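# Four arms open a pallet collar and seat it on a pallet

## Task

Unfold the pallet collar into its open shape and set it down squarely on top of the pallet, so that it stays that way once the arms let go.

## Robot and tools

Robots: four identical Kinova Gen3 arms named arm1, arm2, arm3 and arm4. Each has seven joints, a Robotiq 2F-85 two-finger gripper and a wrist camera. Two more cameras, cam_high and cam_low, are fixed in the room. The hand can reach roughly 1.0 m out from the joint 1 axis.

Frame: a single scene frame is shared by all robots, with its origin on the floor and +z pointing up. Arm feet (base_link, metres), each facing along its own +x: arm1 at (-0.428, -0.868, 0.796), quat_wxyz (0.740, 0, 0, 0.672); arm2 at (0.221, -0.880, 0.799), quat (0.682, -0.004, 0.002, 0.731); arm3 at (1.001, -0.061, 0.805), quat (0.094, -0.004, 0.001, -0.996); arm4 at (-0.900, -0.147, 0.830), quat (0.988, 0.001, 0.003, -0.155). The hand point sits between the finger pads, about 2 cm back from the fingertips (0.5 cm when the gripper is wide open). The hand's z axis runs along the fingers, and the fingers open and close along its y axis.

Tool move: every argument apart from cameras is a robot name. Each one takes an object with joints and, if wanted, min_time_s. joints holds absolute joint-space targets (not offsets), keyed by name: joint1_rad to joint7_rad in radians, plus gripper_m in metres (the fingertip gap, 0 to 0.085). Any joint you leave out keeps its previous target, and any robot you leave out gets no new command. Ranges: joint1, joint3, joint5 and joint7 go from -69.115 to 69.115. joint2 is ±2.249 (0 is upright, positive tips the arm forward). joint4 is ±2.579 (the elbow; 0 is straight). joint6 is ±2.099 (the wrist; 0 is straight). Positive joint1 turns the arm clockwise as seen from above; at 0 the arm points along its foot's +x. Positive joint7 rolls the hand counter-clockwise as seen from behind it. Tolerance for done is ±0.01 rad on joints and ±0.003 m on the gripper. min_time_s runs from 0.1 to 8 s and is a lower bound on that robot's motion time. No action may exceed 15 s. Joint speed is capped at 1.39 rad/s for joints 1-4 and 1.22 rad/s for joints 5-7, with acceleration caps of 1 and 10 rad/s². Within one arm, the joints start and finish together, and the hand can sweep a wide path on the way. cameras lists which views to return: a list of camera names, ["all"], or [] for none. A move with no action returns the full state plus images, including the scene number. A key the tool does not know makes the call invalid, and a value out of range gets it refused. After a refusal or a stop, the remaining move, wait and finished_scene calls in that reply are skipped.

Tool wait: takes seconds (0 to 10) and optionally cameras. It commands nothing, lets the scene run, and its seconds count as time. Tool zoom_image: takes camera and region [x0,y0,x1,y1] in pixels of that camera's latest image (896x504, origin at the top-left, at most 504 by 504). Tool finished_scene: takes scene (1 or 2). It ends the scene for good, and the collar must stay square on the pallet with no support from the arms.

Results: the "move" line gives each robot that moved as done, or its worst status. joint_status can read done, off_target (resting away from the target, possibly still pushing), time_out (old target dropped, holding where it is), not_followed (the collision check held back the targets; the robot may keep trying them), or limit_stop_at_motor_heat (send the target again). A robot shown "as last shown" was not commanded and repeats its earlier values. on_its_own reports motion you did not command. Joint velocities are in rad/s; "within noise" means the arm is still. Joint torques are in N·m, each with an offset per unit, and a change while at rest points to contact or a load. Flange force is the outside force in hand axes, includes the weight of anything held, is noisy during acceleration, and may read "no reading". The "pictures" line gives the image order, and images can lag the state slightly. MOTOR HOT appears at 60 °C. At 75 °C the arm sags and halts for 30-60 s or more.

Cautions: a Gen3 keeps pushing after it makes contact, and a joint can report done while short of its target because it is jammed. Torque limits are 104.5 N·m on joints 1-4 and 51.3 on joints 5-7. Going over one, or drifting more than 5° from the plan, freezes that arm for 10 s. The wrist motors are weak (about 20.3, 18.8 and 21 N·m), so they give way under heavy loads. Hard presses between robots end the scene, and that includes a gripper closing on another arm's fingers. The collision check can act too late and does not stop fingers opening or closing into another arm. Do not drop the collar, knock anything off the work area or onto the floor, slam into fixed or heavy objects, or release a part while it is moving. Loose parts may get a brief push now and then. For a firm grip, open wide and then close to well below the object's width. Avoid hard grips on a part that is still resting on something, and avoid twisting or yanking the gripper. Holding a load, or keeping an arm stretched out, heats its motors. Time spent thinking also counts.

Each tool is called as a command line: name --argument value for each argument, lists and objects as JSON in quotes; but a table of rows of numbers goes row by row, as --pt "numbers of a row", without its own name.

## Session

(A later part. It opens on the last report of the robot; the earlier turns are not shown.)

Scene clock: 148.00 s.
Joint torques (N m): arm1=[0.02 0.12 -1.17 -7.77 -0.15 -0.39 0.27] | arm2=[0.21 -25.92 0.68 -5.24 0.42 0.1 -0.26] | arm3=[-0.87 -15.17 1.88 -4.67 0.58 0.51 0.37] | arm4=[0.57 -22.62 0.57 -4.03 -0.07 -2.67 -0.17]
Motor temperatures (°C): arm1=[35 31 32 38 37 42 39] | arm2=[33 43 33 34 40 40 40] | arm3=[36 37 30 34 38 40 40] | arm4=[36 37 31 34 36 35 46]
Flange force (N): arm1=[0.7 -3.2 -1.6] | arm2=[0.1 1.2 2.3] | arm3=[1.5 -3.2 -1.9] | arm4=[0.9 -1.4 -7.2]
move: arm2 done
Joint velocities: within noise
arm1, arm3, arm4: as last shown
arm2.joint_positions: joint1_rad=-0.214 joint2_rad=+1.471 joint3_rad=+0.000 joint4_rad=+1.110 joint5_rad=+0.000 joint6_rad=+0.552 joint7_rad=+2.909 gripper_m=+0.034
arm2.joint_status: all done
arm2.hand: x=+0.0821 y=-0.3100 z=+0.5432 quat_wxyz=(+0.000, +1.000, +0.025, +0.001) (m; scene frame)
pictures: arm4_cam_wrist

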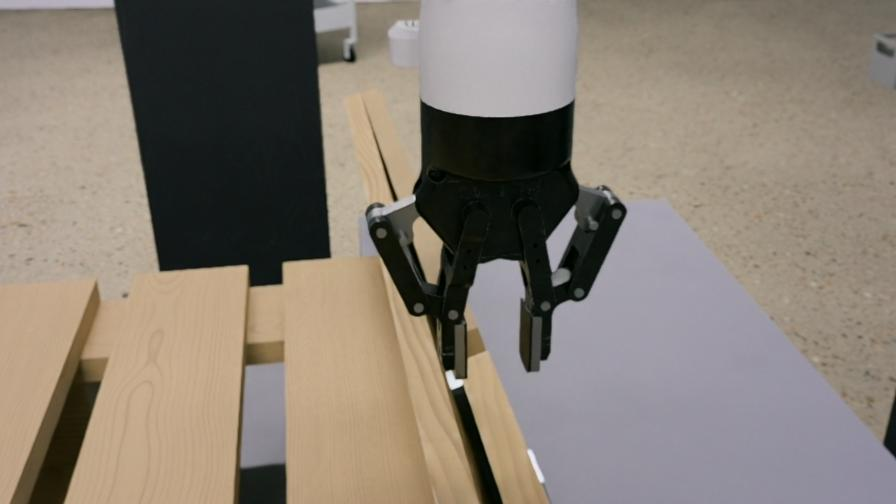

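move --arm2 '{"joints":{"joint1_rad":-0.2113,"joint2_rad":1.4902,"joint3_rad":0,"joint4_rad":1.0882,"joint5_rad":0,"joint6_rad":0.5550,"joint7_rad":2.9116},"min_time_s":1.5}' --cameras '["arm4_cam_wrist"]'

zoom_image --camera "arm4_cam_wrist" --region '[400, 300, 560, 460]'

Scene clock: 152.20 s.
Joint torques (N m): arm1=[-0.03 0.02 -1.12 -7.72 -0.17 -0.45 0.2] | arm2=[0.25 -26.03 0.67 -5.28 0.39 0.08 -0.25] | arm3=[-0.88 -15.19 1.87 -4.77 0.57 0.5 0.38] | arm4=[0.59 -22.65 0.52 -4.05 -0.07 -2.7 -0.16]
Motor temperatures (°C): arm1=[35 31 32 38 37 42 39] | arm2=[33 43 33 34 40 40 40] | arm3=[36 37 30 34 38 40 40] | arm4=[36 38 31 34 36 35 46]
Flange force (N): arm1=[0.5 -3.3 -2.1] | arm2=[0.0 1.2 2.4] | arm3=[1.7 -3.3 -1.8] | arm4=[0.9 -1.4 -7.1]
move: arm2 done
Joint velocities: within noise
arm1, arm3, arm4: as last shown
arm2.joint_positions: joint1_rad=-0.211 joint2_rad=+1.490 joint3_rad=+0.000 joint4_rad=+1.088 joint5_rad=+0.000 joint6_rad=+0.555 joint7_rad=+2.912 gripper_m=+0.034
arm2.joint_status: all done
arm2.hand: x=+0.0831 y=-0.3083 z=+0.5356 quat_wxyz=(+0.000, +1.000, +0.025, +0.001) (m; scene frame)
pictures: arm4_cam_wrist

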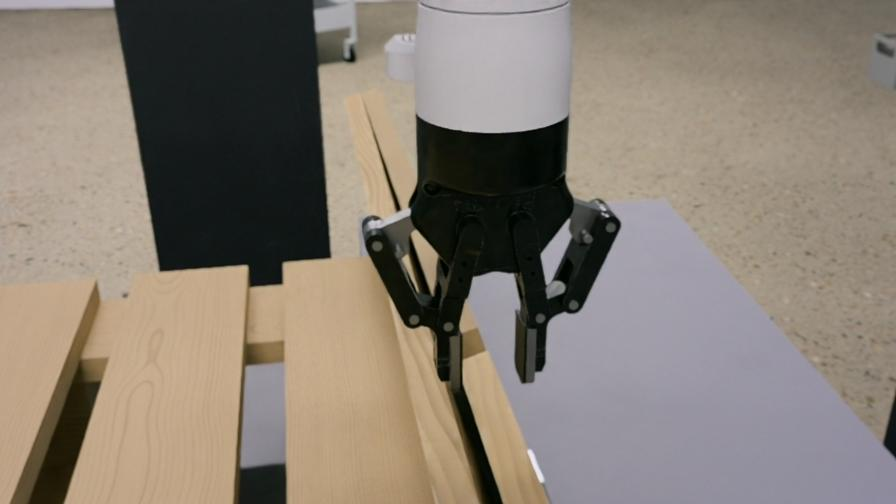

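Scaled by 3.150 from the camera's 896x504 image, which has a finer 1280x720 frame.

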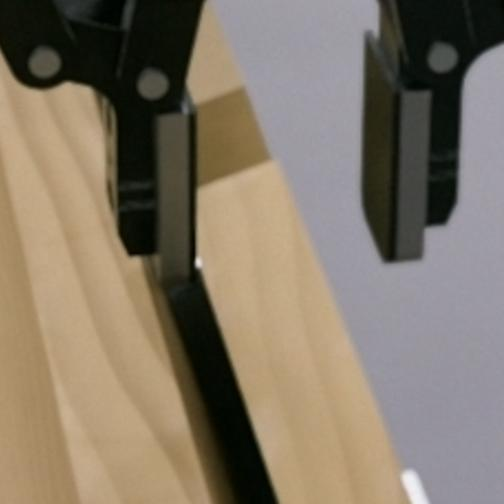

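move --arm2 '{"joints":{"joint1_rad":-0.2099,"joint2_rad":1.5078,"joint3_rad":0,"joint4_rad":1.0753,"joint5_rad":0,"joint6_rad":0.5503,"joint7_rad":2.9130},"min_time_s":2}' --cameras '["arm4_cam_wrist"]'

zoom_image --camera "arm4_cam_wrist" --region '[400, 300, 560, 460]'

Scene clock: 155.93 s.
Joint torques (N m): arm1=[0.01 0.02 -1.03 -7.84 -0.18 -0.4 0.24] | arm2=[1.07 -14 1.19 -3.28 0.54 -0.66 -0.28] | arm3=[-0.83 -15.17 1.85 -4.7 0.51 0.44 0.39] | arm4=[0.6 -22.66 0.52 -4.06 -0.07 -2.7 -0.18]
Motor temperatures (°C): arm1=[35 31 32 38 37 42 39] | arm2=[33 43 33 34 40 40 40] | arm3=[36 37 30 34 38 40 40] | arm4=[36 38 31 34 36 35 46]
Flange force (N): arm1=[0.4 -2.9 -1.4] | arm2=[-0.5 5.8 -21.3] | arm3=[1.5 -3.0 -2.0] | arm4=[0.9 -1.4 -7.1]
move: arm2 done
Joint velocities: within noise
arm1, arm3, arm4: as last shown
arm2.joint_positions: joint1_rad=-0.210 joint2_rad=+1.508 joint3_rad=+0.000 joint4_rad=+1.075 joint5_rad=+0.000 joint6_rad=+0.550 joint7_rad=+2.913 gripper_m=+0.034
arm2.joint_status: all done
arm2.hand: x=+0.0841 y=-0.3088 z=+0.5275 quat_wxyz=(+0.000, +1.000, +0.025, +0.001) (m; scene frame)
pictures: arm4_cam_wrist

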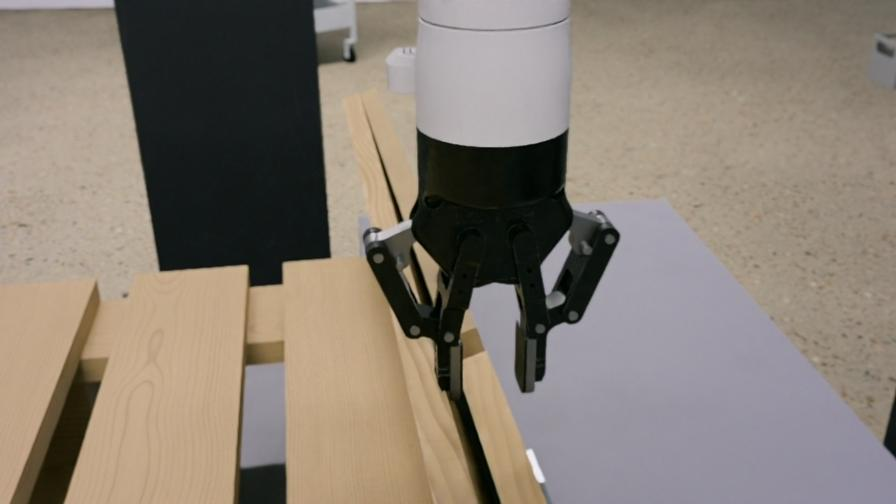

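Scaled by 3.150 from the camera's 896x504 image, which has a finer 1280x720 frame.

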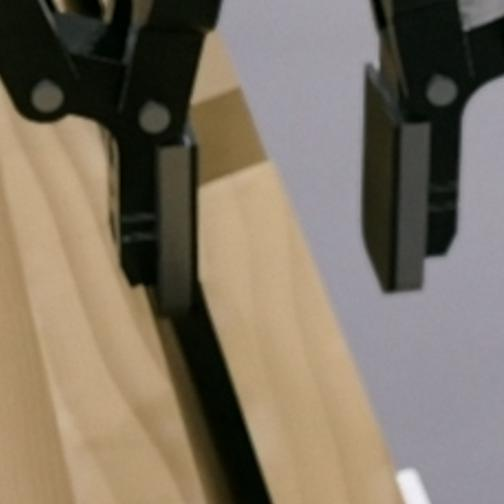

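move --arm2 '{"joints":{"joint1_rad":-0.2102,"joint2_rad":1.4951,"joint3_rad":0,"joint4_rad":1.0955,"joint5_rad":0,"joint6_rad":0.5428,"joint7_rad":2.9127},"min_time_s":1.5}'

move --arm2 '{"joints":{"joint1_rad":-0.2102,"joint2_rad":1.5065,"joint3_rad":0,"joint4_rad":1.0850,"joint5_rad":0,"joint6_rad":0.5419,"joint7_rad":2.9127},"min_time_s":2}' --cameras '["arm4_cam_wrist"]'

zoom_image --camera "arm4_cam_wrist" --region '[400, 300, 560, 460]'

Scene clock: 160.20 s.
Joint torques (N m): arm1=[0.01 0.01 -1.07 -7.75 -0.19 -0.47 0.21] | arm2=[0.24 -25.94 0.67 -5.19 0.41 0.11 -0.27] | arm3=[-0.82 -15.09 1.96 -4.67 0.58 0.48 0.43] | arm4=[0.57 -22.66 0.55 -4.03 -0.08 -2.7 -0.17]
Motor temperatures (°C): arm1=[35 31 32 38 37 42 39] | arm2=[33 43 33 34 40 40 40] | arm3=[36 37 30 34 38 40 40] | arm4=[36 38 31 34 36 35 46]
Flange force (N): arm1=[0.4 -3.1 -2.0] | arm2=[0.1 1.3 2.4] | arm3=[1.6 -3.0 -2.1] | arm4=[0.9 -1.4 -7.0]
move: arm2 done
Joint velocities: within noise
arm1, arm3, arm4: as last shown
arm2.joint_positions: joint1_rad=-0.210 joint2_rad=+1.495 joint3_rad=+0.000 joint4_rad=+1.095 joint5_rad=+0.000 joint6_rad=+0.543 joint7_rad=+2.913 gripper_m=+0.034
arm2.joint_status: all done
arm2.hand: x=+0.0846 y=-0.3112 z=+0.5316 quat_wxyz=(+0.000, +1.000, +0.025, +0.001) (m; scene frame)
pictures: none

Scene clock: 162.50 s.
Joint torques (N m): arm1=[0 0 -1.11 -7.7 -0.26 -0.45 0.32] | arm2=[0.43 -21.83 0.8 -4.9 0.39 -0.39 -0.3] | arm3=[-0.86 -15.13 1.87 -4.64 0.52 0.46 0.41] | arm4=[0.58 -22.65 0.5 -4.08 -0.08 -2.69 -0.16]
Motor temperatures (°C): arm1=[35 31 32 38 37 42 39] | arm2=[33 43 33 34 40 40 40] | arm3=[36 37 30 34 38 40 40] | arm4=[36 38 31 34 36 35 46]
Flange force (N): arm1=[0.3 -3.0 -2.2] | arm2=[0.3 3.9 -6.7] | arm3=[1.4 -3.0 -2.1] | arm4=[0.9 -1.3 -7.2]
move: arm2 done
Joint velocities: within noise
arm1, arm3, arm4: as last shown
arm2.joint_positions: joint1_rad=-0.210 joint2_rad=+1.507 joint3_rad=+0.000 joint4_rad=+1.085 joint5_rad=+0.000 joint6_rad=+0.542 joint7_rad=+2.913 gripper_m=+0.034
arm2.joint_status: all done
arm2.hand: x=+0.0846 y=-0.3111 z=+0.5266 quat_wxyz=(+0.000, +1.000, +0.025, +0.001) (m; scene frame)
pictures: arm4_cam_wrist

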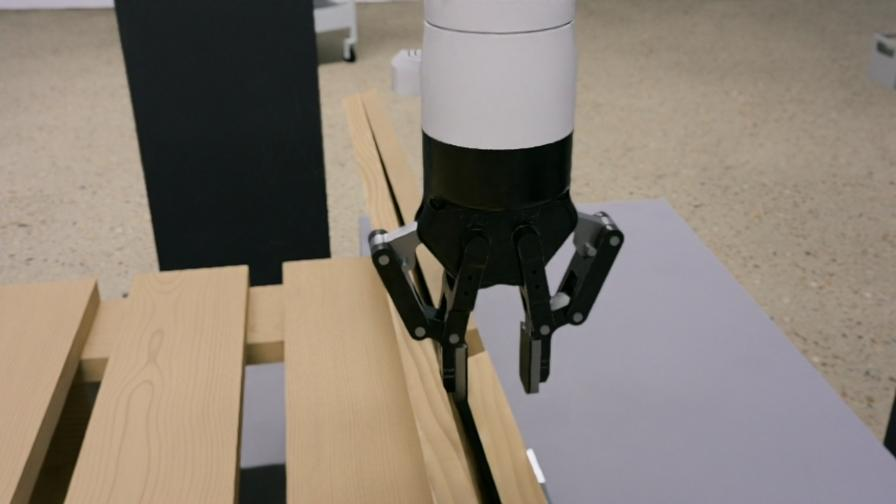

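Scaled by 3.150 from the camera's 896x504 image, which has a finer 1280x720 frame.

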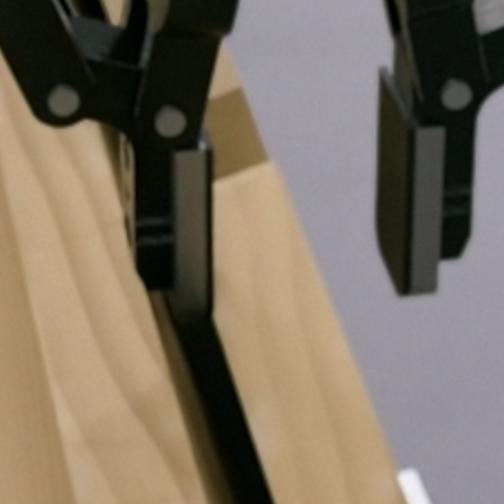

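move --arm2 '{"joints":{"joint1_rad":-0.2095,"joint2_rad":1.4947,"joint3_rad":0,"joint4_rad":1.1123,"joint5_rad":0,"joint6_rad":0.5264,"joint7_rad":2.9134,"gripper_m":0.028},"min_time_s":2}' --cameras '["arm4_cam_wrist"]'

zoom_image --camera "arm4_cam_wrist" --region '[380, 280, 580, 480]'

Scene clock: 167.80 s.
Joint torques (N m): arm1=[0 0.04 -1.12 -7.67 -0.14 -0.41 0.25] | arm2=[0.31 -25.16 0.72 -4.11 0.39 0.63 -0.25] | arm3=[-0.82 -15.14 1.86 -4.71 0.53 0.49 0.39] | arm4=[0.55 -22.66 0.56 -4.04 -0.08 -2.69 -0.17]
Motor temperatures (°C): arm1=[35 31 32 38 37 42 39] | arm2=[33 43 33 34 40 40 40] | arm3=[36 37 30 34 38 40 40] | arm4=[36 38 31 34 36 35 46]
Flange force (N): arm1=[0.3 -3.1 -2.1] | arm2=[-0.4 -0.5 2.9] | arm3=[1.7 -3.1 -1.9] | arm4=[0.9 -1.3 -7.1]
move: arm2 done
Joint velocities: within noise
arm1, arm3, arm4: as last shown
arm2.joint_positions: joint1_rad=-0.210 joint2_rad=+1.495 joint3_rad=+0.000 joint4_rad=+1.112 joint5_rad=+0.000 joint6_rad=+0.526 joint7_rad=+2.913 gripper_m=+0.028
arm2.joint_status: all done
arm2.hand: x=+0.0862 y=-0.3153 z=+0.5291 quat_wxyz=(+0.000, +1.000, +0.025, +0.001) (m; scene frame)
pictures: arm4_cam_wrist

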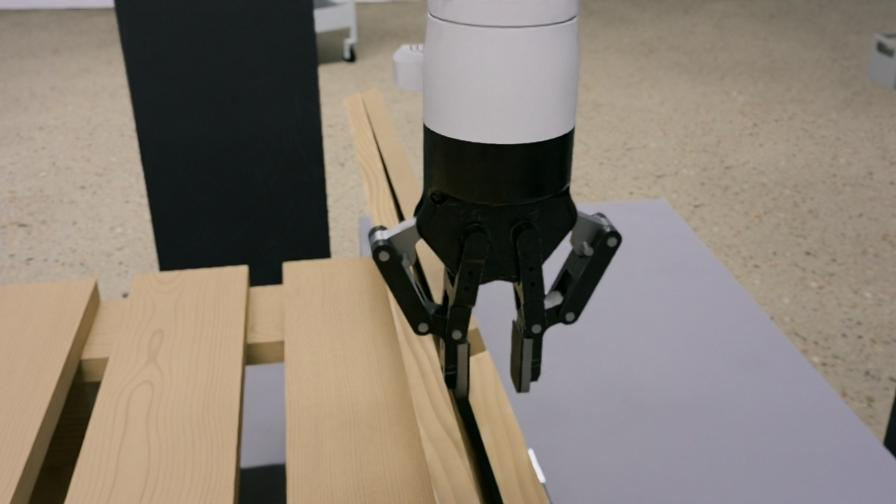

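Scaled by 2.520 from the camera's 896x504 image, which has a finer 1280x720 frame.

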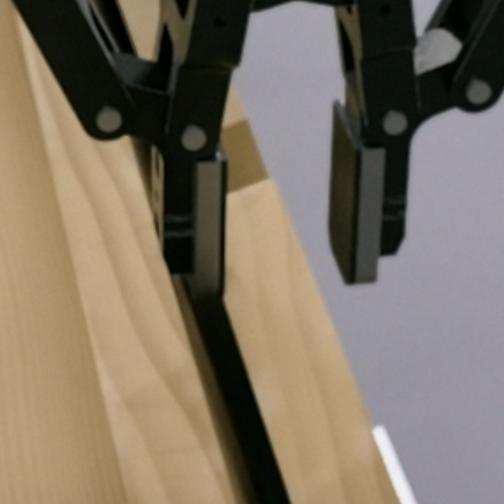

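move --arm2 '{"joints":{"joint1_rad":-0.2120,"joint2_rad":1.4819,"joint3_rad":0,"joint4_rad":1.1603,"joint5_rad":0,"joint6_rad":0.4912,"joint7_rad":2.9109},"min_time_s":2.5}' --cameras '["arm4_cam_wrist"]'

zoom_image --camera "arm4_cam_wrist" --region '[380, 280, 580, 480]'

Scene clock: 171.93 s.
Joint torques (N m): arm1=[0.01 0.06 -1.14 -7.77 -0.19 -0.38 0.26] | arm2=[0.98 -21.93 1.35 -3.04 0.51 0.71 -0.32] | arm3=[-0.86 -15.13 1.89 -4.71 0.54 0.51 0.4] | arm4=[0.6 -22.63 0.49 -4.04 -0.08 -2.69 -0.18]
Motor temperatures (°C): arm1=[35 31 32 38 37 42 39] | arm2=[33 43 33 34 40 40 40] | arm3=[36 37 30 34 38 40 40] | arm4=[36 38 31 34 36 35 46]
Flange force (N): arm1=[0.5 -3.2 -1.7] | arm2=[-1.4 -0.1 -2.1] | arm3=[1.7 -3.2 -1.9] | arm4=[0.9 -1.4 -7.1]
move: arm2 done
Joint velocities: within noise
arm1, arm3, arm4: as last shown
arm2.joint_positions: joint1_rad=-0.212 joint2_rad=+1.482 joint3_rad=+0.000 joint4_rad=+1.160 joint5_rad=+0.000 joint6_rad=+0.491 joint7_rad=+2.911 gripper_m=+0.028
arm2.joint_status: all done
arm2.hand: x=+0.0876 y=-0.3254 z=+0.5291 quat_wxyz=(+0.000, +1.000, +0.025, +0.001) (m; scene frame)
pictures: arm4_cam_wrist

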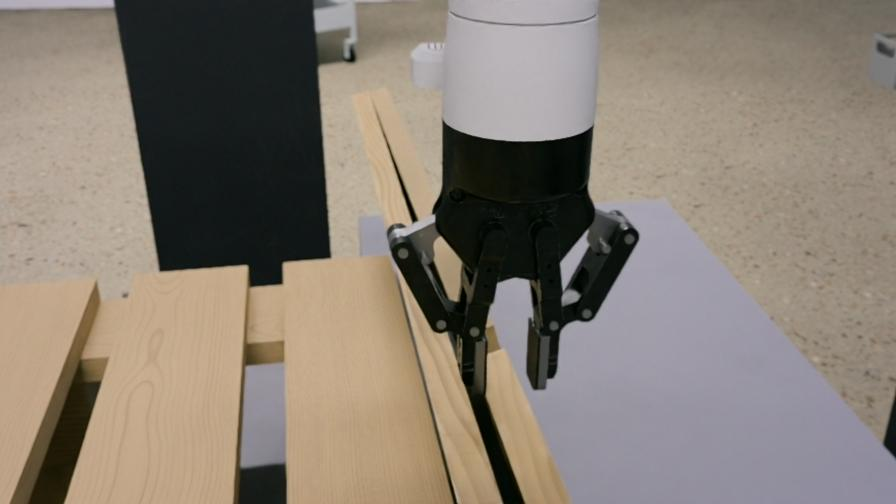

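Scaled by 2.520 from the camera's 896x504 image, which has a finer 1280x720 frame.

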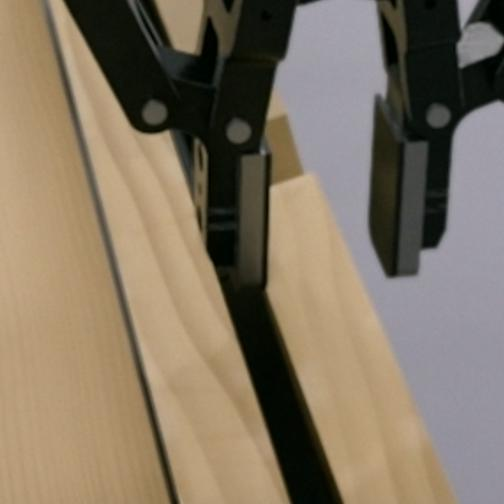

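move --arm2 '{"joints":{"joint1_rad":-0.2177,"joint2_rad":1.4640,"joint3_rad":0,"joint4_rad":1.2289,"joint5_rad":0,"joint6_rad":0.4405,"joint7_rad":2.9052,"gripper_m":0.026},"min_time_s":3}' --cameras '["arm4_cam_wrist"]'

zoom_image --camera "arm4_cam_wrist" --region '[400, 280, 600, 480]'

Scene clock: 177.27 s.
Joint torques (N m): arm1=[-0.03 0.11 -1.13 -7.82 -0.21 -0.44 0.25] | arm2=[2.17 -23.45 2.65 -4.43 0.79 -0.16 -0.34] | arm3=[-0.83 -15.16 1.85 -4.68 0.55 0.47 0.4] | arm4=[0.57 -22.63 0.55 -4.06 -0.08 -2.72 -0.18]
Motor temperatures (°C): arm1=[35 31 32 38 37 42 39] | arm2=[33 43 33 34 40 40 40] | arm3=[36 37 30 34 38 40 40] | arm4=[36 38 31 34 36 35 46]
Flange force (N): arm1=[0.7 -3.1 -1.5] | arm2=[-3.0 3.3 -1.5] | arm3=[1.5 -3.0 -2.0] | arm4=[1.0 -1.4 -7.1]
move: arm2 done
Joint velocities: within noise
arm1.joint_positions: joint1_rad=+0.109 joint2_rad=-0.427 joint3_rad=-0.050 joint4_rad=+1.472 joint5_rad=-0.070 joint6_rad=+1.961 joint7_rad=+1.887 gripper_m=+0.085
arm1.joint_status: not commanded
arm1.hand: x=-0.4065 y=-0.7305 z=+1.3129 quat_wxyz=(-0.046, +0.769, -0.636, -0.053) (m; scene frame)
arm2.joint_positions: joint1_rad=-0.218 joint2_rad=+1.464 joint3_rad=+0.000 joint4_rad=+1.229 joint5_rad=+0.000 joint6_rad=+0.441 joint7_rad=+2.905 gripper_m=+0.026
arm2.joint_status: all done
arm2.hand: x=+0.0887 y=-0.3404 z=+0.5294 quat_wxyz=(+0.000, +1.000, +0.025, +0.001) (m; scene frame)
arm3.joint_positions: joint1_rad=-0.518 joint2_rad=+0.644 joint3_rad=+0.000 joint4_rad=+1.950 joint5_rad=+0.000 joint6_rad=+0.555 joint7_rad=+0.954 gripper_m=+0.085
arm3.joint_status: not commanded
arm3.hand: x=+0.6703 y=-0.3109 z=+0.8484 quat_wxyz=(+0.003, -0.999, -0.045, +0.001) (m; scene frame)
arm4.joint_positions: joint1_rad=-0.196 joint2_rad=+1.493 joint3_rad=+0.000 joint4_rad=+1.713 joint5_rad=+0.000 joint6_rad=-1.204 joint7_rad=+4.735 gripper_m=+0.085
arm4.joint_status: not commanded
arm4.hand: x=-0.2253 y=-0.2496 z=+0.7004 quat_wxyz=(+0.036, +0.842, -0.039, +0.536) (m; scene frame)
pictures: arm4_cam_wrist

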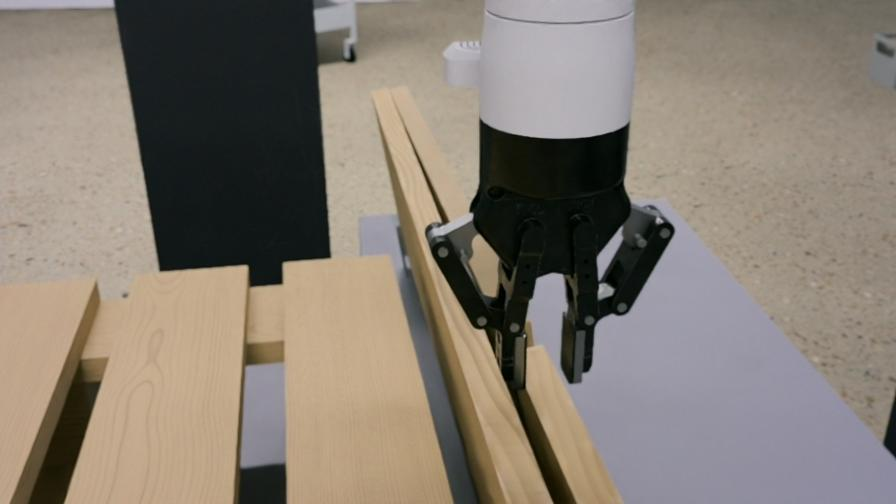

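Scaled by 2.520 from the camera's 896x504 image, which has a finer 1280x720 frame.

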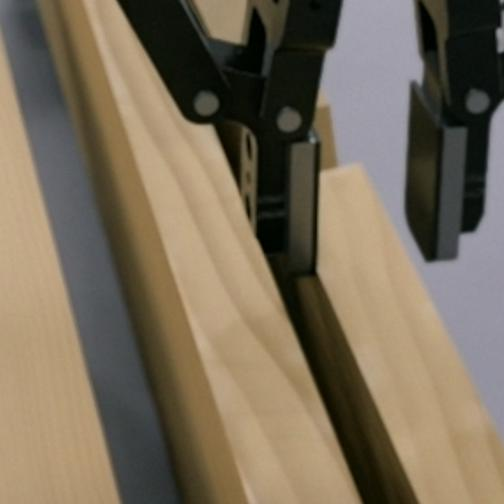

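move --arm2 '{"joints":{"joint1_rad":-0.2238,"joint2_rad":1.4489,"joint3_rad":0,"joint4_rad":1.2931,"joint5_rad":0,"joint6_rad":0.3914,"joint7_rad":2.8991,"gripper_m":0.025},"min_time_s":3}' --cameras '["arm4_cam_wrist"]'

zoom_image --camera "arm4_cam_wrist" --region '[420, 280, 620, 480]'

Scene clock: 182.07 s.
Joint torques (N m): arm1=[-0.05 0.07 -1.13 -7.76 -0.15 -0.45 0.27] | arm2=[0.79 -24.25 1.32 -3.95 0.51 0.02 -0.26] | arm3=[-0.8 -15.13 1.93 -4.6 0.57 0.47 0.43] | arm4=[0.6 -22.65 0.54 -4.02 -0.06 -2.69 -0.14]
Motor temperatures (°C): arm1=[35 31 32 38 37 42 39] | arm2=[33 43 33 34 40 40 40] | arm3=[36 37 30 34 38 40 40] | arm4=[36 38 31 34 36 35 46]
Flange force (N): arm1=[0.5 -3.0 -1.8] | arm2=[-1.0 1.7 1.5] | arm3=[1.4 -2.7 -2.1] | arm4=[0.9 -1.4 -7.0]
move: arm2 done
Joint velocities: within noise
arm1, arm3, arm4: as last shown
arm2.joint_positions: joint1_rad=-0.224 joint2_rad=+1.449 joint3_rad=+0.000 joint4_rad=+1.293 joint5_rad=+0.000 joint6_rad=+0.391 joint7_rad=+2.899 gripper_m=+0.025
arm2.joint_status: all done
arm2.hand: x=+0.0896 y=-0.3554 z=+0.5295 quat_wxyz=(+0.000, +1.000, +0.025, +0.001) (m; scene frame)
pictures: arm4_cam_wrist

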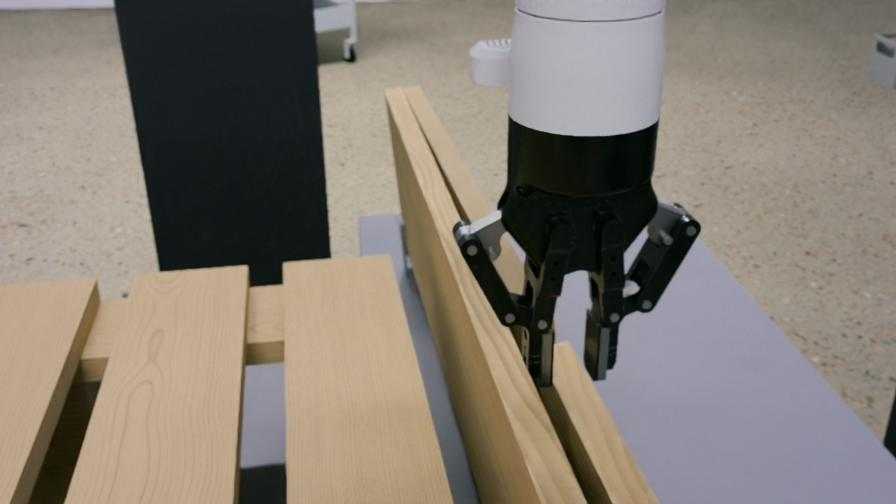

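Scaled by 2.520 from the camera's 896x504 image, which has a finer 1280x720 frame.

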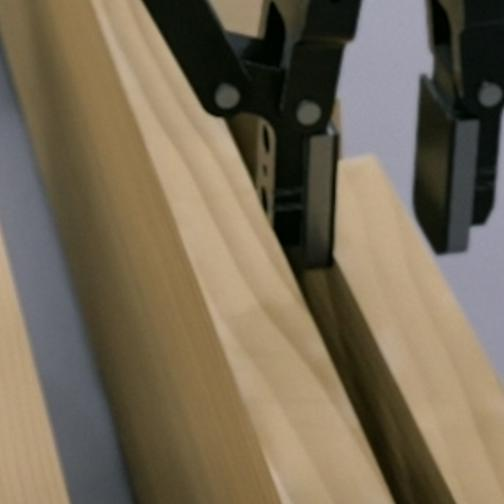

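move --arm2 '{"joints":{"joint1_rad":-0.2275,"joint2_rad":1.4400,"joint3_rad":0,"joint4_rad":1.3346,"joint5_rad":0,"joint6_rad":0.3588,"joint7_rad":2.8954},"min_time_s":3}' --cameras '["arm4_cam_wrist"]'

zoom_image --camera "arm4_cam_wrist" --region '[440, 280, 640, 480]'

Scene clock: 186.40 s.
Joint torques (N m): arm1=[0 0.01 -1.11 -7.67 -0.18 -0.43 0.27] | arm2=[0.72 -24.89 1.23 -4.36 0.48 -0.25 -0.27] | arm3=[-0.85 -15.21 1.84 -4.73 0.59 0.46 0.37] | arm4=[0.56 -22.66 0.53 -4.05 -0.07 -2.69 -0.17]
Motor temperatures (°C): arm1=[35 31 32 38 37 42 39] | arm2=[33 43 33 34 40 40 40] | arm3=[36 37 30 34 38 40 40] | arm4=[36 38 31 34 36 35 46]
Flange force (N): arm1=[0.3 -3.1 -2.2] | arm2=[-0.7 2.8 2.3] | arm3=[1.5 -3.1 -1.9] | arm4=[0.9 -1.4 -7.1]
move: arm2 done
Joint velocities: within noise
arm1, arm3, arm4: as last shown
arm2.joint_positions: joint1_rad=-0.227 joint2_rad=+1.440 joint3_rad=+0.000 joint4_rad=+1.335 joint5_rad=+0.000 joint6_rad=+0.359 joint7_rad=+2.895 gripper_m=+0.025
arm2.joint_status: all done
arm2.hand: x=+0.0906 y=-0.3655 z=+0.5295 quat_wxyz=(+0.000, +1.000, +0.025, +0.001) (m; scene frame)
pictures: arm4_cam_wrist

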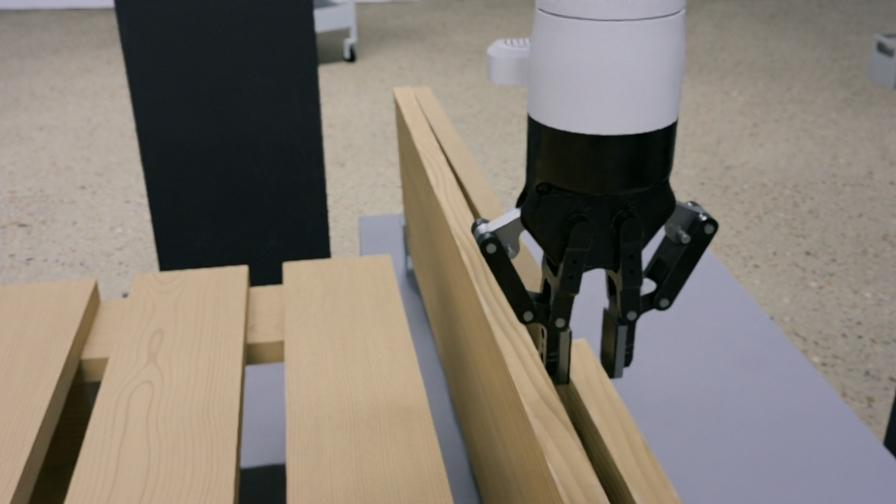

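Scaled by 2.520 from the camera's 896x504 image, which has a finer 1280x720 frame.

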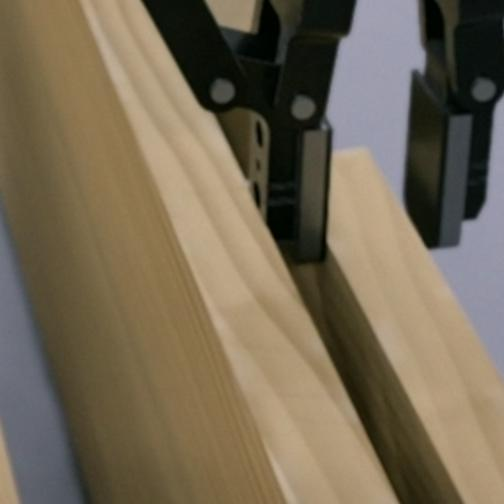

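move --arm2 '{"joints":{"joint1_rad":-0.2344,"joint2_rad":1.4306,"joint3_rad":0,"joint4_rad":1.3816,"joint5_rad":0,"joint6_rad":0.3212,"joint7_rad":2.8885},"min_time_s":3}' --cameras '["arm4_cam_wrist", "arm3_cam_wrist"]'

zoom_image --camera "arm4_cam_wrist" --region '[440, 280, 640, 480]'

Scene clock: 190.57 s.
Joint torques (N m): arm1=[-0.04 0.09 -1.17 -7.74 -0.22 -0.42 0.27] | arm2=[-0.09 -23.38 0.32 -3.02 0.31 0.28 -0.26] | arm3=[-0.83 -15.13 1.87 -4.71 0.61 0.47 0.39] | arm4=[0.57 -22.66 0.51 -4.03 -0.08 -2.69 -0.15]
Motor temperatures (°C): arm1=[35 31 32 38 37 42 39] | arm2=[33 43 33 34 40 40 40] | arm3=[36 37 30 34 38 40 40] | arm4=[36 38 31 34 36 35 46]
Flange force (N): arm1=[0.6 -3.2 -1.8] | arm2=[0.5 1.0 1.8] | arm3=[1.6 -3.1 -2.0] | arm4=[0.8 -1.3 -7.0]
move: arm2 done
Joint velocities: within noise
arm1, arm3, arm4: as last shown
arm2.joint_positions: joint1_rad=-0.234 joint2_rad=+1.431 joint3_rad=+0.000 joint4_rad=+1.382 joint5_rad=+0.000 joint6_rad=+0.321 joint7_rad=+2.889 gripper_m=+0.025
arm2.joint_status: all done
arm2.hand: x=+0.0905 y=-0.3775 z=+0.5295 quat_wxyz=(+0.000, +1.000, +0.025, +0.001) (m; scene frame)
pictures: arm3_cam_wrist, arm4_cam_wrist

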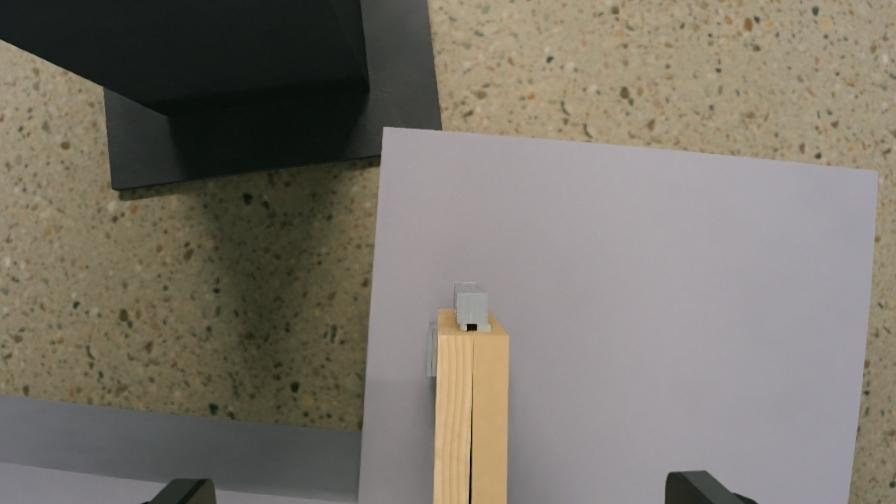

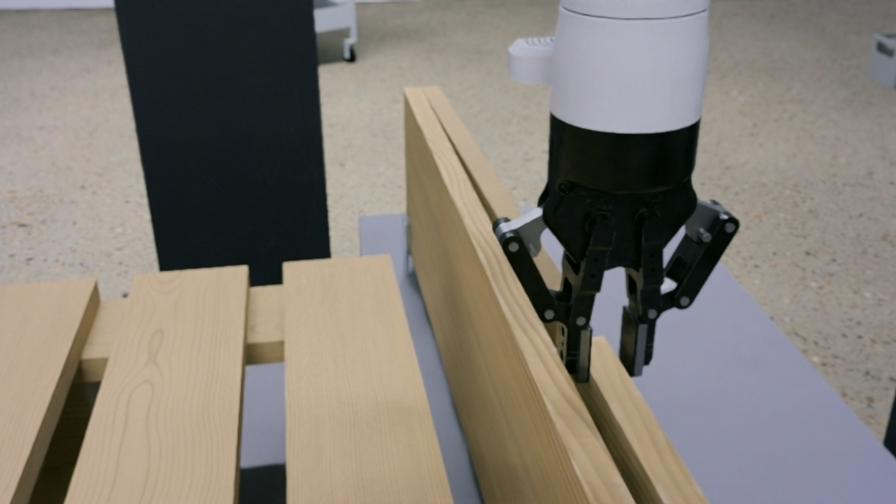

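Scaled by 2.520 from the camera's 896x504 image, which has a finer 1280x720 frame.

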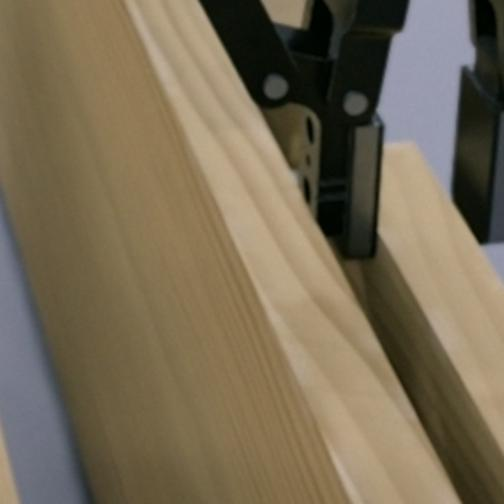

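move --arm1 '{"joints":{"joint1_rad":0.5060,"joint2_rad":1.4236,"joint3_rad":0,"joint4_rad":0.8856,"joint5_rad":0,"joint6_rad":0.8324,"joint7_rad":0.672,"gripper_m":0.034},"min_time_s":5}' --cameras '["arm1_cam_wrist", "arm4_cam_wrist"]'

Scene clock: 206.70 s.
Joint torques (N m): arm1=[-0.12 -26.8 -0.69 -6.21 -0.17 -0.06 0.26] | arm2=[-0.12 -23.33 0.23 -2.98 0.32 0.29 -0.25] | arm3=[-0.79 -15.13 1.93 -4.69 0.54 0.45 0.36] | arm4=[0.55 -22.63 0.52 -4.05 -0.07 -2.72 -0.19]
Motor temperatures (°C): arm1=[35 31 32 38 37 42 38] | arm2=[33 43 33 34 40 40 40] | arm3=[36 37 30 34 38 40 40] | arm4=[36 38 31 34 36 35 46]
Flange force (N): arm1=[-2.0 2.9 1.2] | arm2=[0.5 0.9 1.8] | arm3=[1.5 -3.0 -2.1] | arm4=[1.0 -1.4 -7.1]
move: arm1 done
Joint velocities: within noise
arm1.joint_positions: joint1_rad=+0.506 joint2_rad=+1.424 joint3_rad=+0.000 joint4_rad=+0.886 joint5_rad=+0.000 joint6_rad=+0.832 joint7_rad=+0.672 gripper_m=+0.034
arm1.joint_status: all done
arm1.hand: x=-0.0401 y=-0.3473 z=+0.6193 quat_wxyz=(+0.000, +0.035, -0.999, +0.000) (m; scene frame)
arm2, arm3, arm4: as last shown
pictures: arm1_cam_wrist, arm4_cam_wrist

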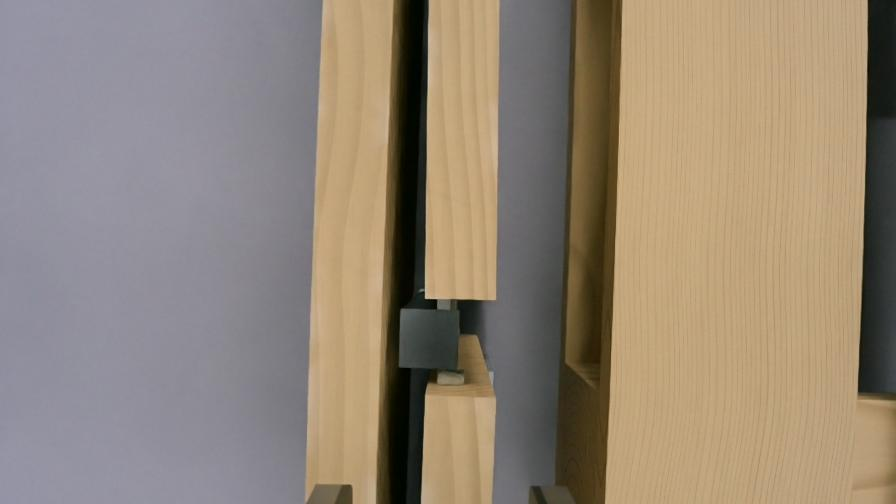

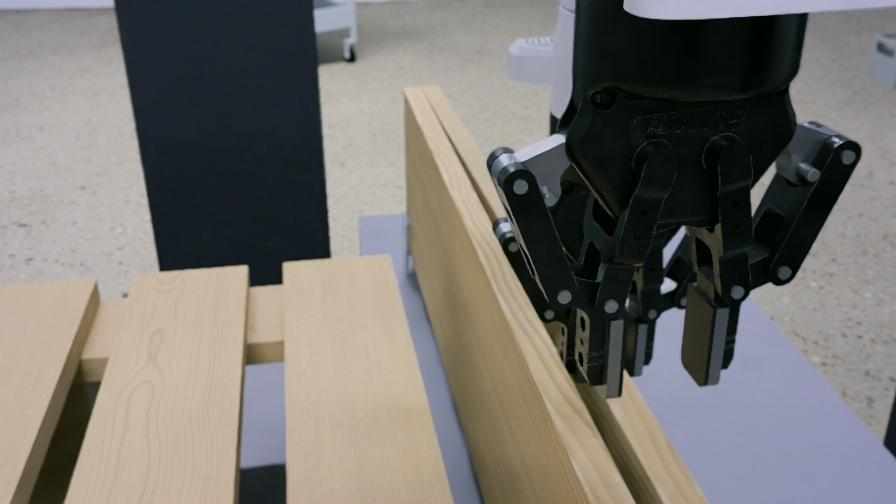

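move --arm1 '{"joints":{"joint1_rad":0.5034,"joint2_rad":1.5753,"joint3_rad":0,"joint4_rad":0.7182,"joint5_rad":0,"joint6_rad":0.8481,"joint7_rad":0.6497},"min_time_s":3}' --arm4 '{"joints":{"joint6_rad":-1.0037},"min_time_s":2}' --cameras '["arm1_cam_wrist", "arm4_cam_wrist"]'

zoom_image --camera "arm1_cam_wrist" --region '[260, 304, 620, 504]'

Scene clock: 215.20 s.
Joint torques (N m): arm1=[-0.12 -27.07 -0.72 -6.29 -0.15 -0.09 0.27] | arm2=[-0.15 -23.35 0.26 -2.98 0.32 0.28 -0.28] | arm3=[-0.82 -15.18 1.86 -4.69 0.52 0.46 0.37] | arm4=[0.57 -22.37 0.54 -3.75 -0.07 -2.37 -0.16]
Motor temperatures (°C): arm1=[35 31 32 38 37 42 38] | arm2=[33 44 33 34 40 40 40] | arm3=[36 37 30 34 38 40 40] | arm4=[36 38 31 34 36 35 46]
Flange force (N): arm1=[-2.5 3.6 1.7] | arm2=[0.6 0.9 1.8] | arm3=[1.5 -3.0 -1.9] | arm4=[-0.6 -1.5 -7.2]
move: arm1 done; arm4 done
Joint velocities: within noise
arm1.joint_positions: joint1_rad=+0.503 joint2_rad=+1.575 joint3_rad=+0.000 joint4_rad=+0.718 joint5_rad=+0.000 joint6_rad=+0.848 joint7_rad=+0.650 gripper_m=+0.034
arm1.joint_status: all done
arm1.hand: x=-0.0370 y=-0.3399 z=+0.5594 quat_wxyz=(+0.000, +0.025, -1.000, +0.000) (m; scene frame)
arm2, arm3: as last shown
arm4.joint_positions: joint1_rad=-0.196 joint2_rad=+1.493 joint3_rad=+0.000 joint4_rad=+1.713 joint5_rad=+0.000 joint6_rad=-1.004 joint7_rad=+4.735 gripper_m=+0.085
arm4.joint_status: all done
arm4.hand: x=-0.2568 y=-0.2459 z=+0.6469 quat_wxyz=(+0.030, +0.892, -0.041, +0.450) (m; scene frame)
pictures: arm1_cam_wrist, arm4_cam_wrist

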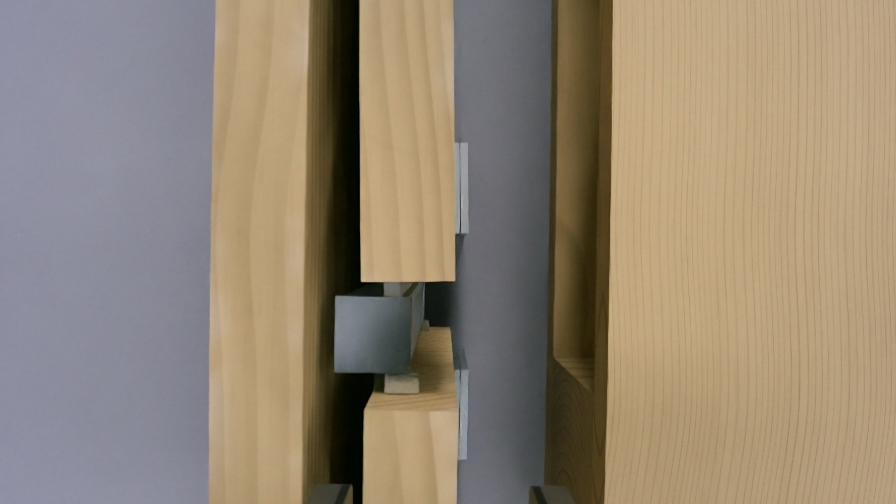

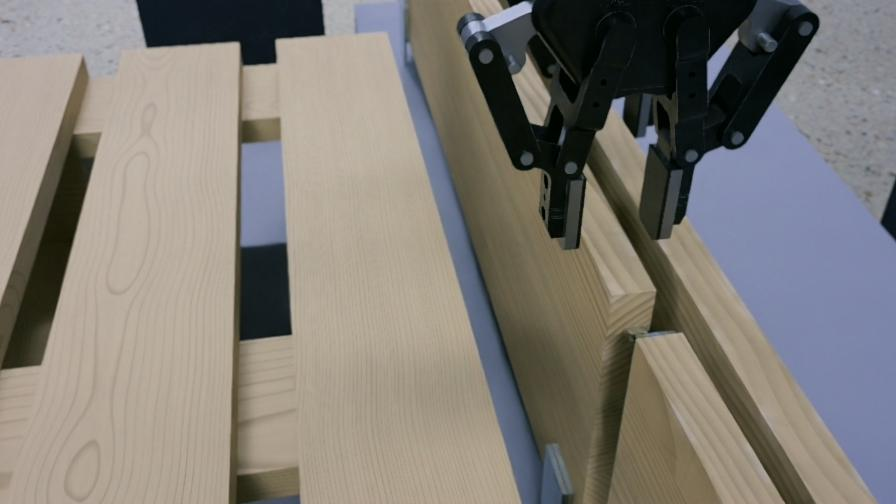

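Scaled by 1.400 from the camera's 896x504 image, which has a finer 1280x720 frame.

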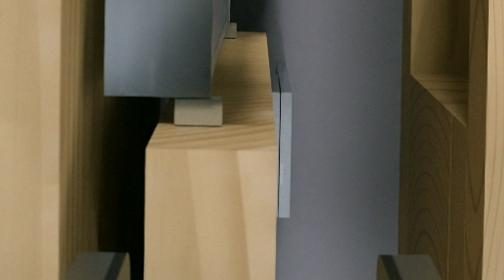

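move --arm1 '{"joints":{"joint1_rad":0.5064,"joint2_rad":1.6294,"joint3_rad":0,"joint4_rad":0.6736,"joint5_rad":0,"joint6_rad":0.8386,"joint7_rad":0.6527},"min_time_s":2}'

move --arm1 '{"joints":{"joint1_rad":0.5064,"joint2_rad":1.6422,"joint3_rad":0,"joint4_rad":0.6592,"joint5_rad":0,"joint6_rad":0.8402,"joint7_rad":0.6527},"min_time_s":2}' --cameras '["arm1_cam_wrist", "arm4_cam_wrist"]'

zoom_image --camera "arm4_cam_wrist" --region '[520, 180, 740, 400]'

Scene clock: 220.07 s.
Joint torques (N m): arm1=[0.77 -16.16 -0.45 -2.91 0 -0.49 0.34] | arm2=[-0.24 -23.93 0.12 -2.95 0.31 0.36 -0.24] | arm3=[-0.83 -15.1 1.84 -4.68 0.52 0.46 0.41] | arm4=[0.54 -22.36 0.55 -3.72 -0.06 -2.38 -0.17]
Motor temperatures (°C): arm1=[35 32 32 38 37 42 38] | arm2=[33 44 33 34 40 40 40] | arm3=[36 37 30 34 38 40 40] | arm4=[36 38 31 34 36 35 46]
Flange force (N): arm1=[0.0 2.9 -16.0] | arm2=[0.6 0.5 3.2] | arm3=[1.6 -3.0 -2.1] | arm4=[-0.6 -1.4 -7.1]
move: arm1 done
Joint velocities: within noise
arm1.joint_positions: joint1_rad=+0.506 joint2_rad=+1.629 joint3_rad=+0.000 joint4_rad=+0.674 joint5_rad=+0.000 joint6_rad=+0.839 joint7_rad=+0.653 gripper_m=+0.034
arm1.joint_status: all done
arm1.hand: x=-0.0369 y=-0.3432 z=+0.5344 quat_wxyz=(+0.000, +0.025, -1.000, +0.000) (m; scene frame)
arm2, arm3, arm4: as last shown
pictures: none

Scene clock: 222.37 s.
Joint torques (N m): arm1=[11.09 30.8 5.98 11.87 3.18 -2.89 0.62] | arm2=[-0.6 -23.53 -0.29 -2.74 0.24 0.45 -0.23] | arm3=[-0.8 -15.16 1.91 -4.65 0.56 0.48 0.38] | arm4=[0.55 -22.36 0.54 -3.76 -0.05 -2.39 -0.17]
Motor temperatures (°C): arm1=[35 32 32 38 37 42 38] | arm2=[33 44 33 34 40 40 40] | arm3=[36 37 30 34 38 40 40] | arm4=[36 38 31 34 36 35 46]
Flange force (N): arm1=[15.4 9.7 -92.9] | arm2=[1.2 0.1 2.7] | arm3=[1.5 -2.9 -1.9] | arm4=[-0.6 -1.5 -7.2]
move: arm1 done
Joint velocities: within noise
arm1.joint_positions: joint1_rad=+0.506 joint2_rad=+1.642 joint3_rad=+0.000 joint4_rad=+0.659 joint5_rad=+0.000 joint6_rad=+0.840 joint7_rad=+0.653 gripper_m=+0.034
arm1.joint_status: all done
arm1.hand: x=-0.0369 y=-0.3432 z=+0.5295 quat_wxyz=(+0.000, +0.025, -1.000, +0.000) (m; scene frame)
arm2, arm3, arm4: as last shown
pictures: arm1_cam_wrist, arm4_cam_wrist

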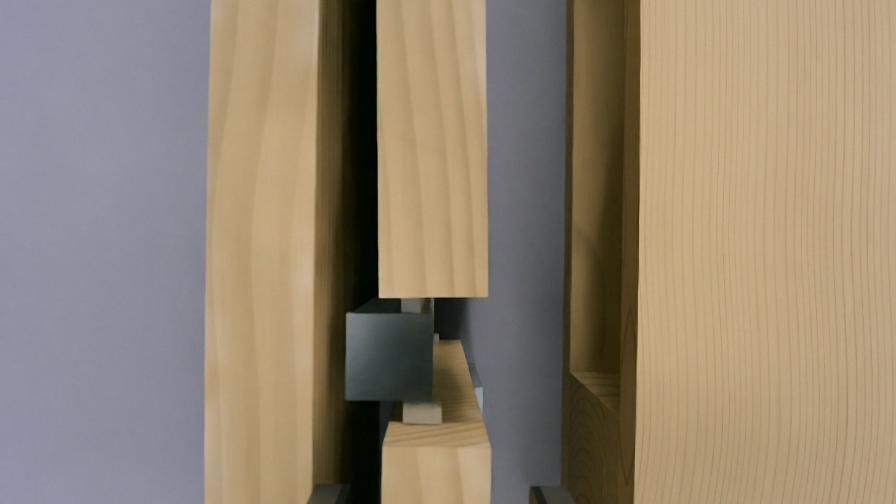

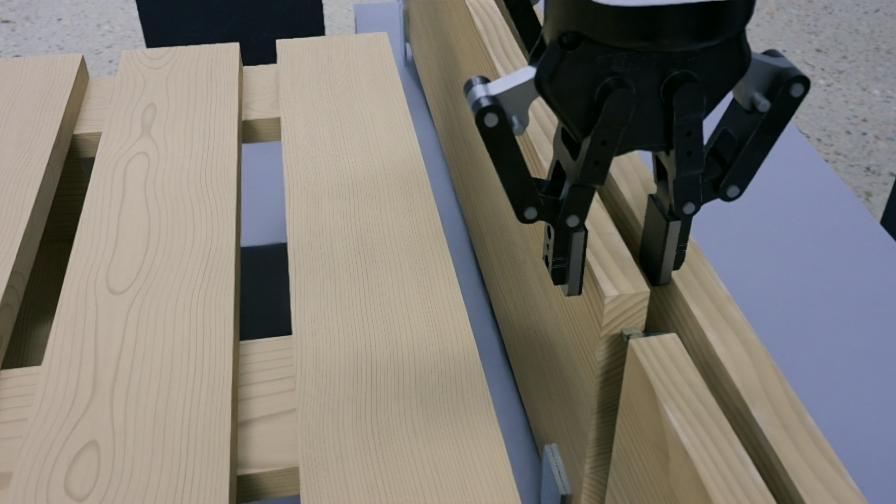

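Scaled by 2.291 from the camera's 896x504 image, which has a finer 1280x720 frame.

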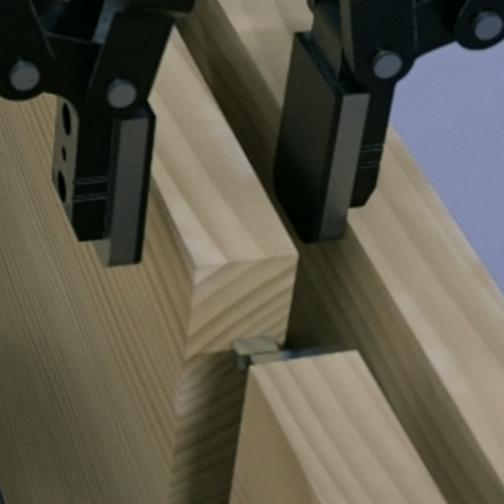

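move --arm1 '{"joints":{"joint1_rad":0.5064,"joint2_rad":1.6275,"joint3_rad":0,"joint4_rad":0.6757,"joint5_rad":0,"joint6_rad":0.8384,"joint7_rad":0.6527},"min_time_s":1}' --cameras '["arm4_cam_wrist", "arm1_cam_wrist"]'

zoom_image --camera "arm4_cam_wrist" --region '[520, 180, 740, 400]'

Scene clock: 224.23 s.
Joint torques (N m): arm1=[0.98 -22.1 0 -4.2 0.19 0.28 0.29] | arm2=[0.68 -24.24 1.26 -3.96 0.47 -0.23 -0.27] | arm3=[-0.85 -15.15 1.92 -4.79 0.57 0.51 0.41] | arm4=[0.56 -22.35 0.54 -3.76 -0.07 -2.4 -0.18]
Motor temperatures (°C): arm1=[35 32 32 38 37 42 38] | arm2=[33 44 33 34 40 40 40] | arm3=[36 37 30 34 38 40 40] | arm4=[36 38 31 34 36 35 46]
Flange force (N): arm1=[-1.5 5.1 -4.8] | arm2=[-0.7 2.8 1.8] | arm3=[1.9 -3.3 -1.8] | arm4=[-0.5 -1.5 -7.2]
move: arm1 done
Joint velocities: within noise
arm1.joint_positions: joint1_rad=+0.506 joint2_rad=+1.628 joint3_rad=+0.000 joint4_rad=+0.676 joint5_rad=+0.000 joint6_rad=+0.838 joint7_rad=+0.653 gripper_m=+0.034
arm1.joint_status: all done
arm1.hand: x=-0.0369 y=-0.3434 z=+0.5350 quat_wxyz=(+0.000, +0.025, -1.000, +0.000) (m; scene frame)
arm2, arm4: as last shown
arm3.joint_positions: joint1_rad=-0.518 joint2_rad=+0.644 joint3_rad=+0.000 joint4_rad=+1.950 joint5_rad=+0.000 joint6_rad=+0.555 joint7_rad=+0.954 gripper_m=+0.085
arm3.joint_status: not commanded
arm3.hand: x=+0.6703 y=-0.3109 z=+0.8484 quat_wxyz=(+0.003, -0.999, -0.045, +0.001) (m; scene frame)
pictures: arm1_cam_wrist, arm4_cam_wrist

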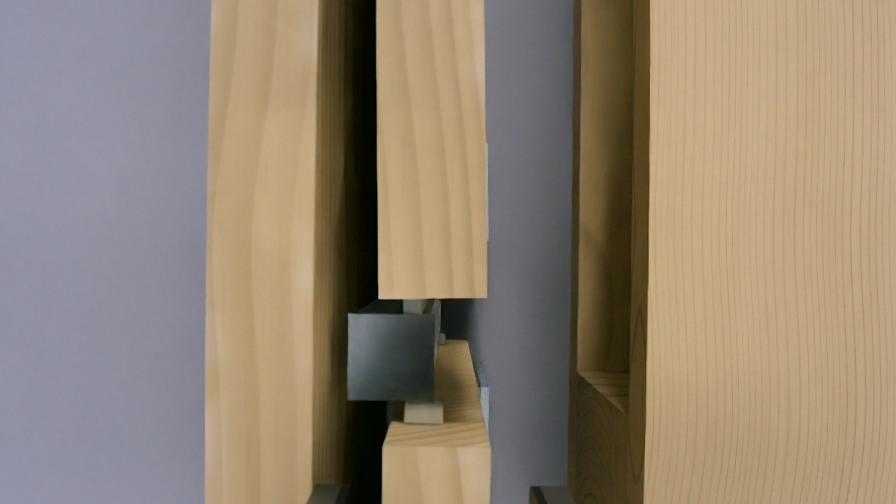

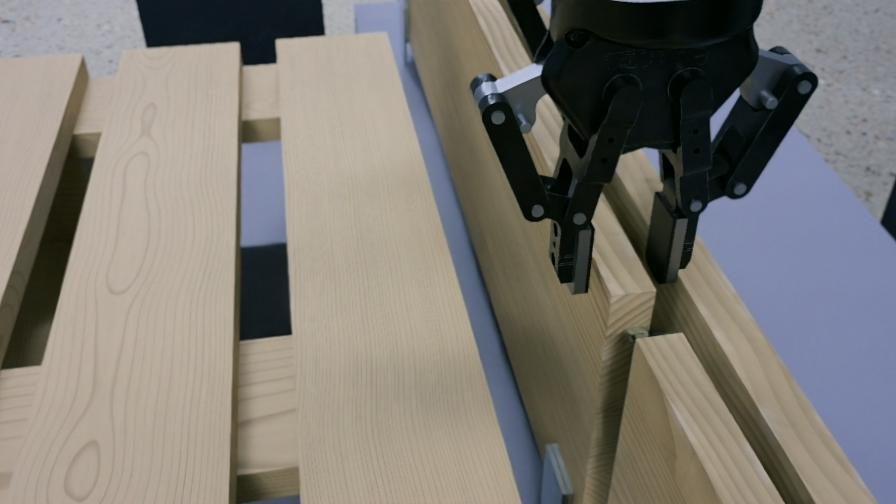

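Scaled by 2.291 from the camera's 896x504 image, which has a finer 1280x720 frame.

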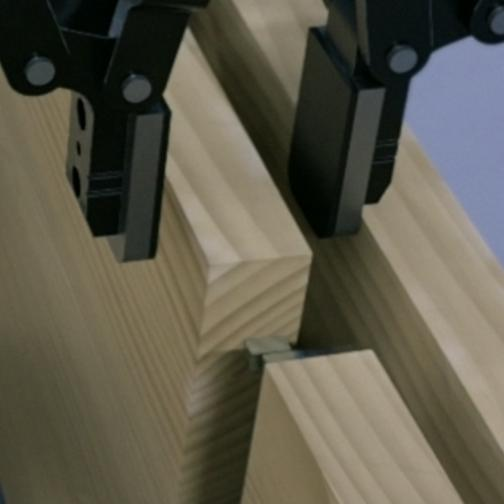

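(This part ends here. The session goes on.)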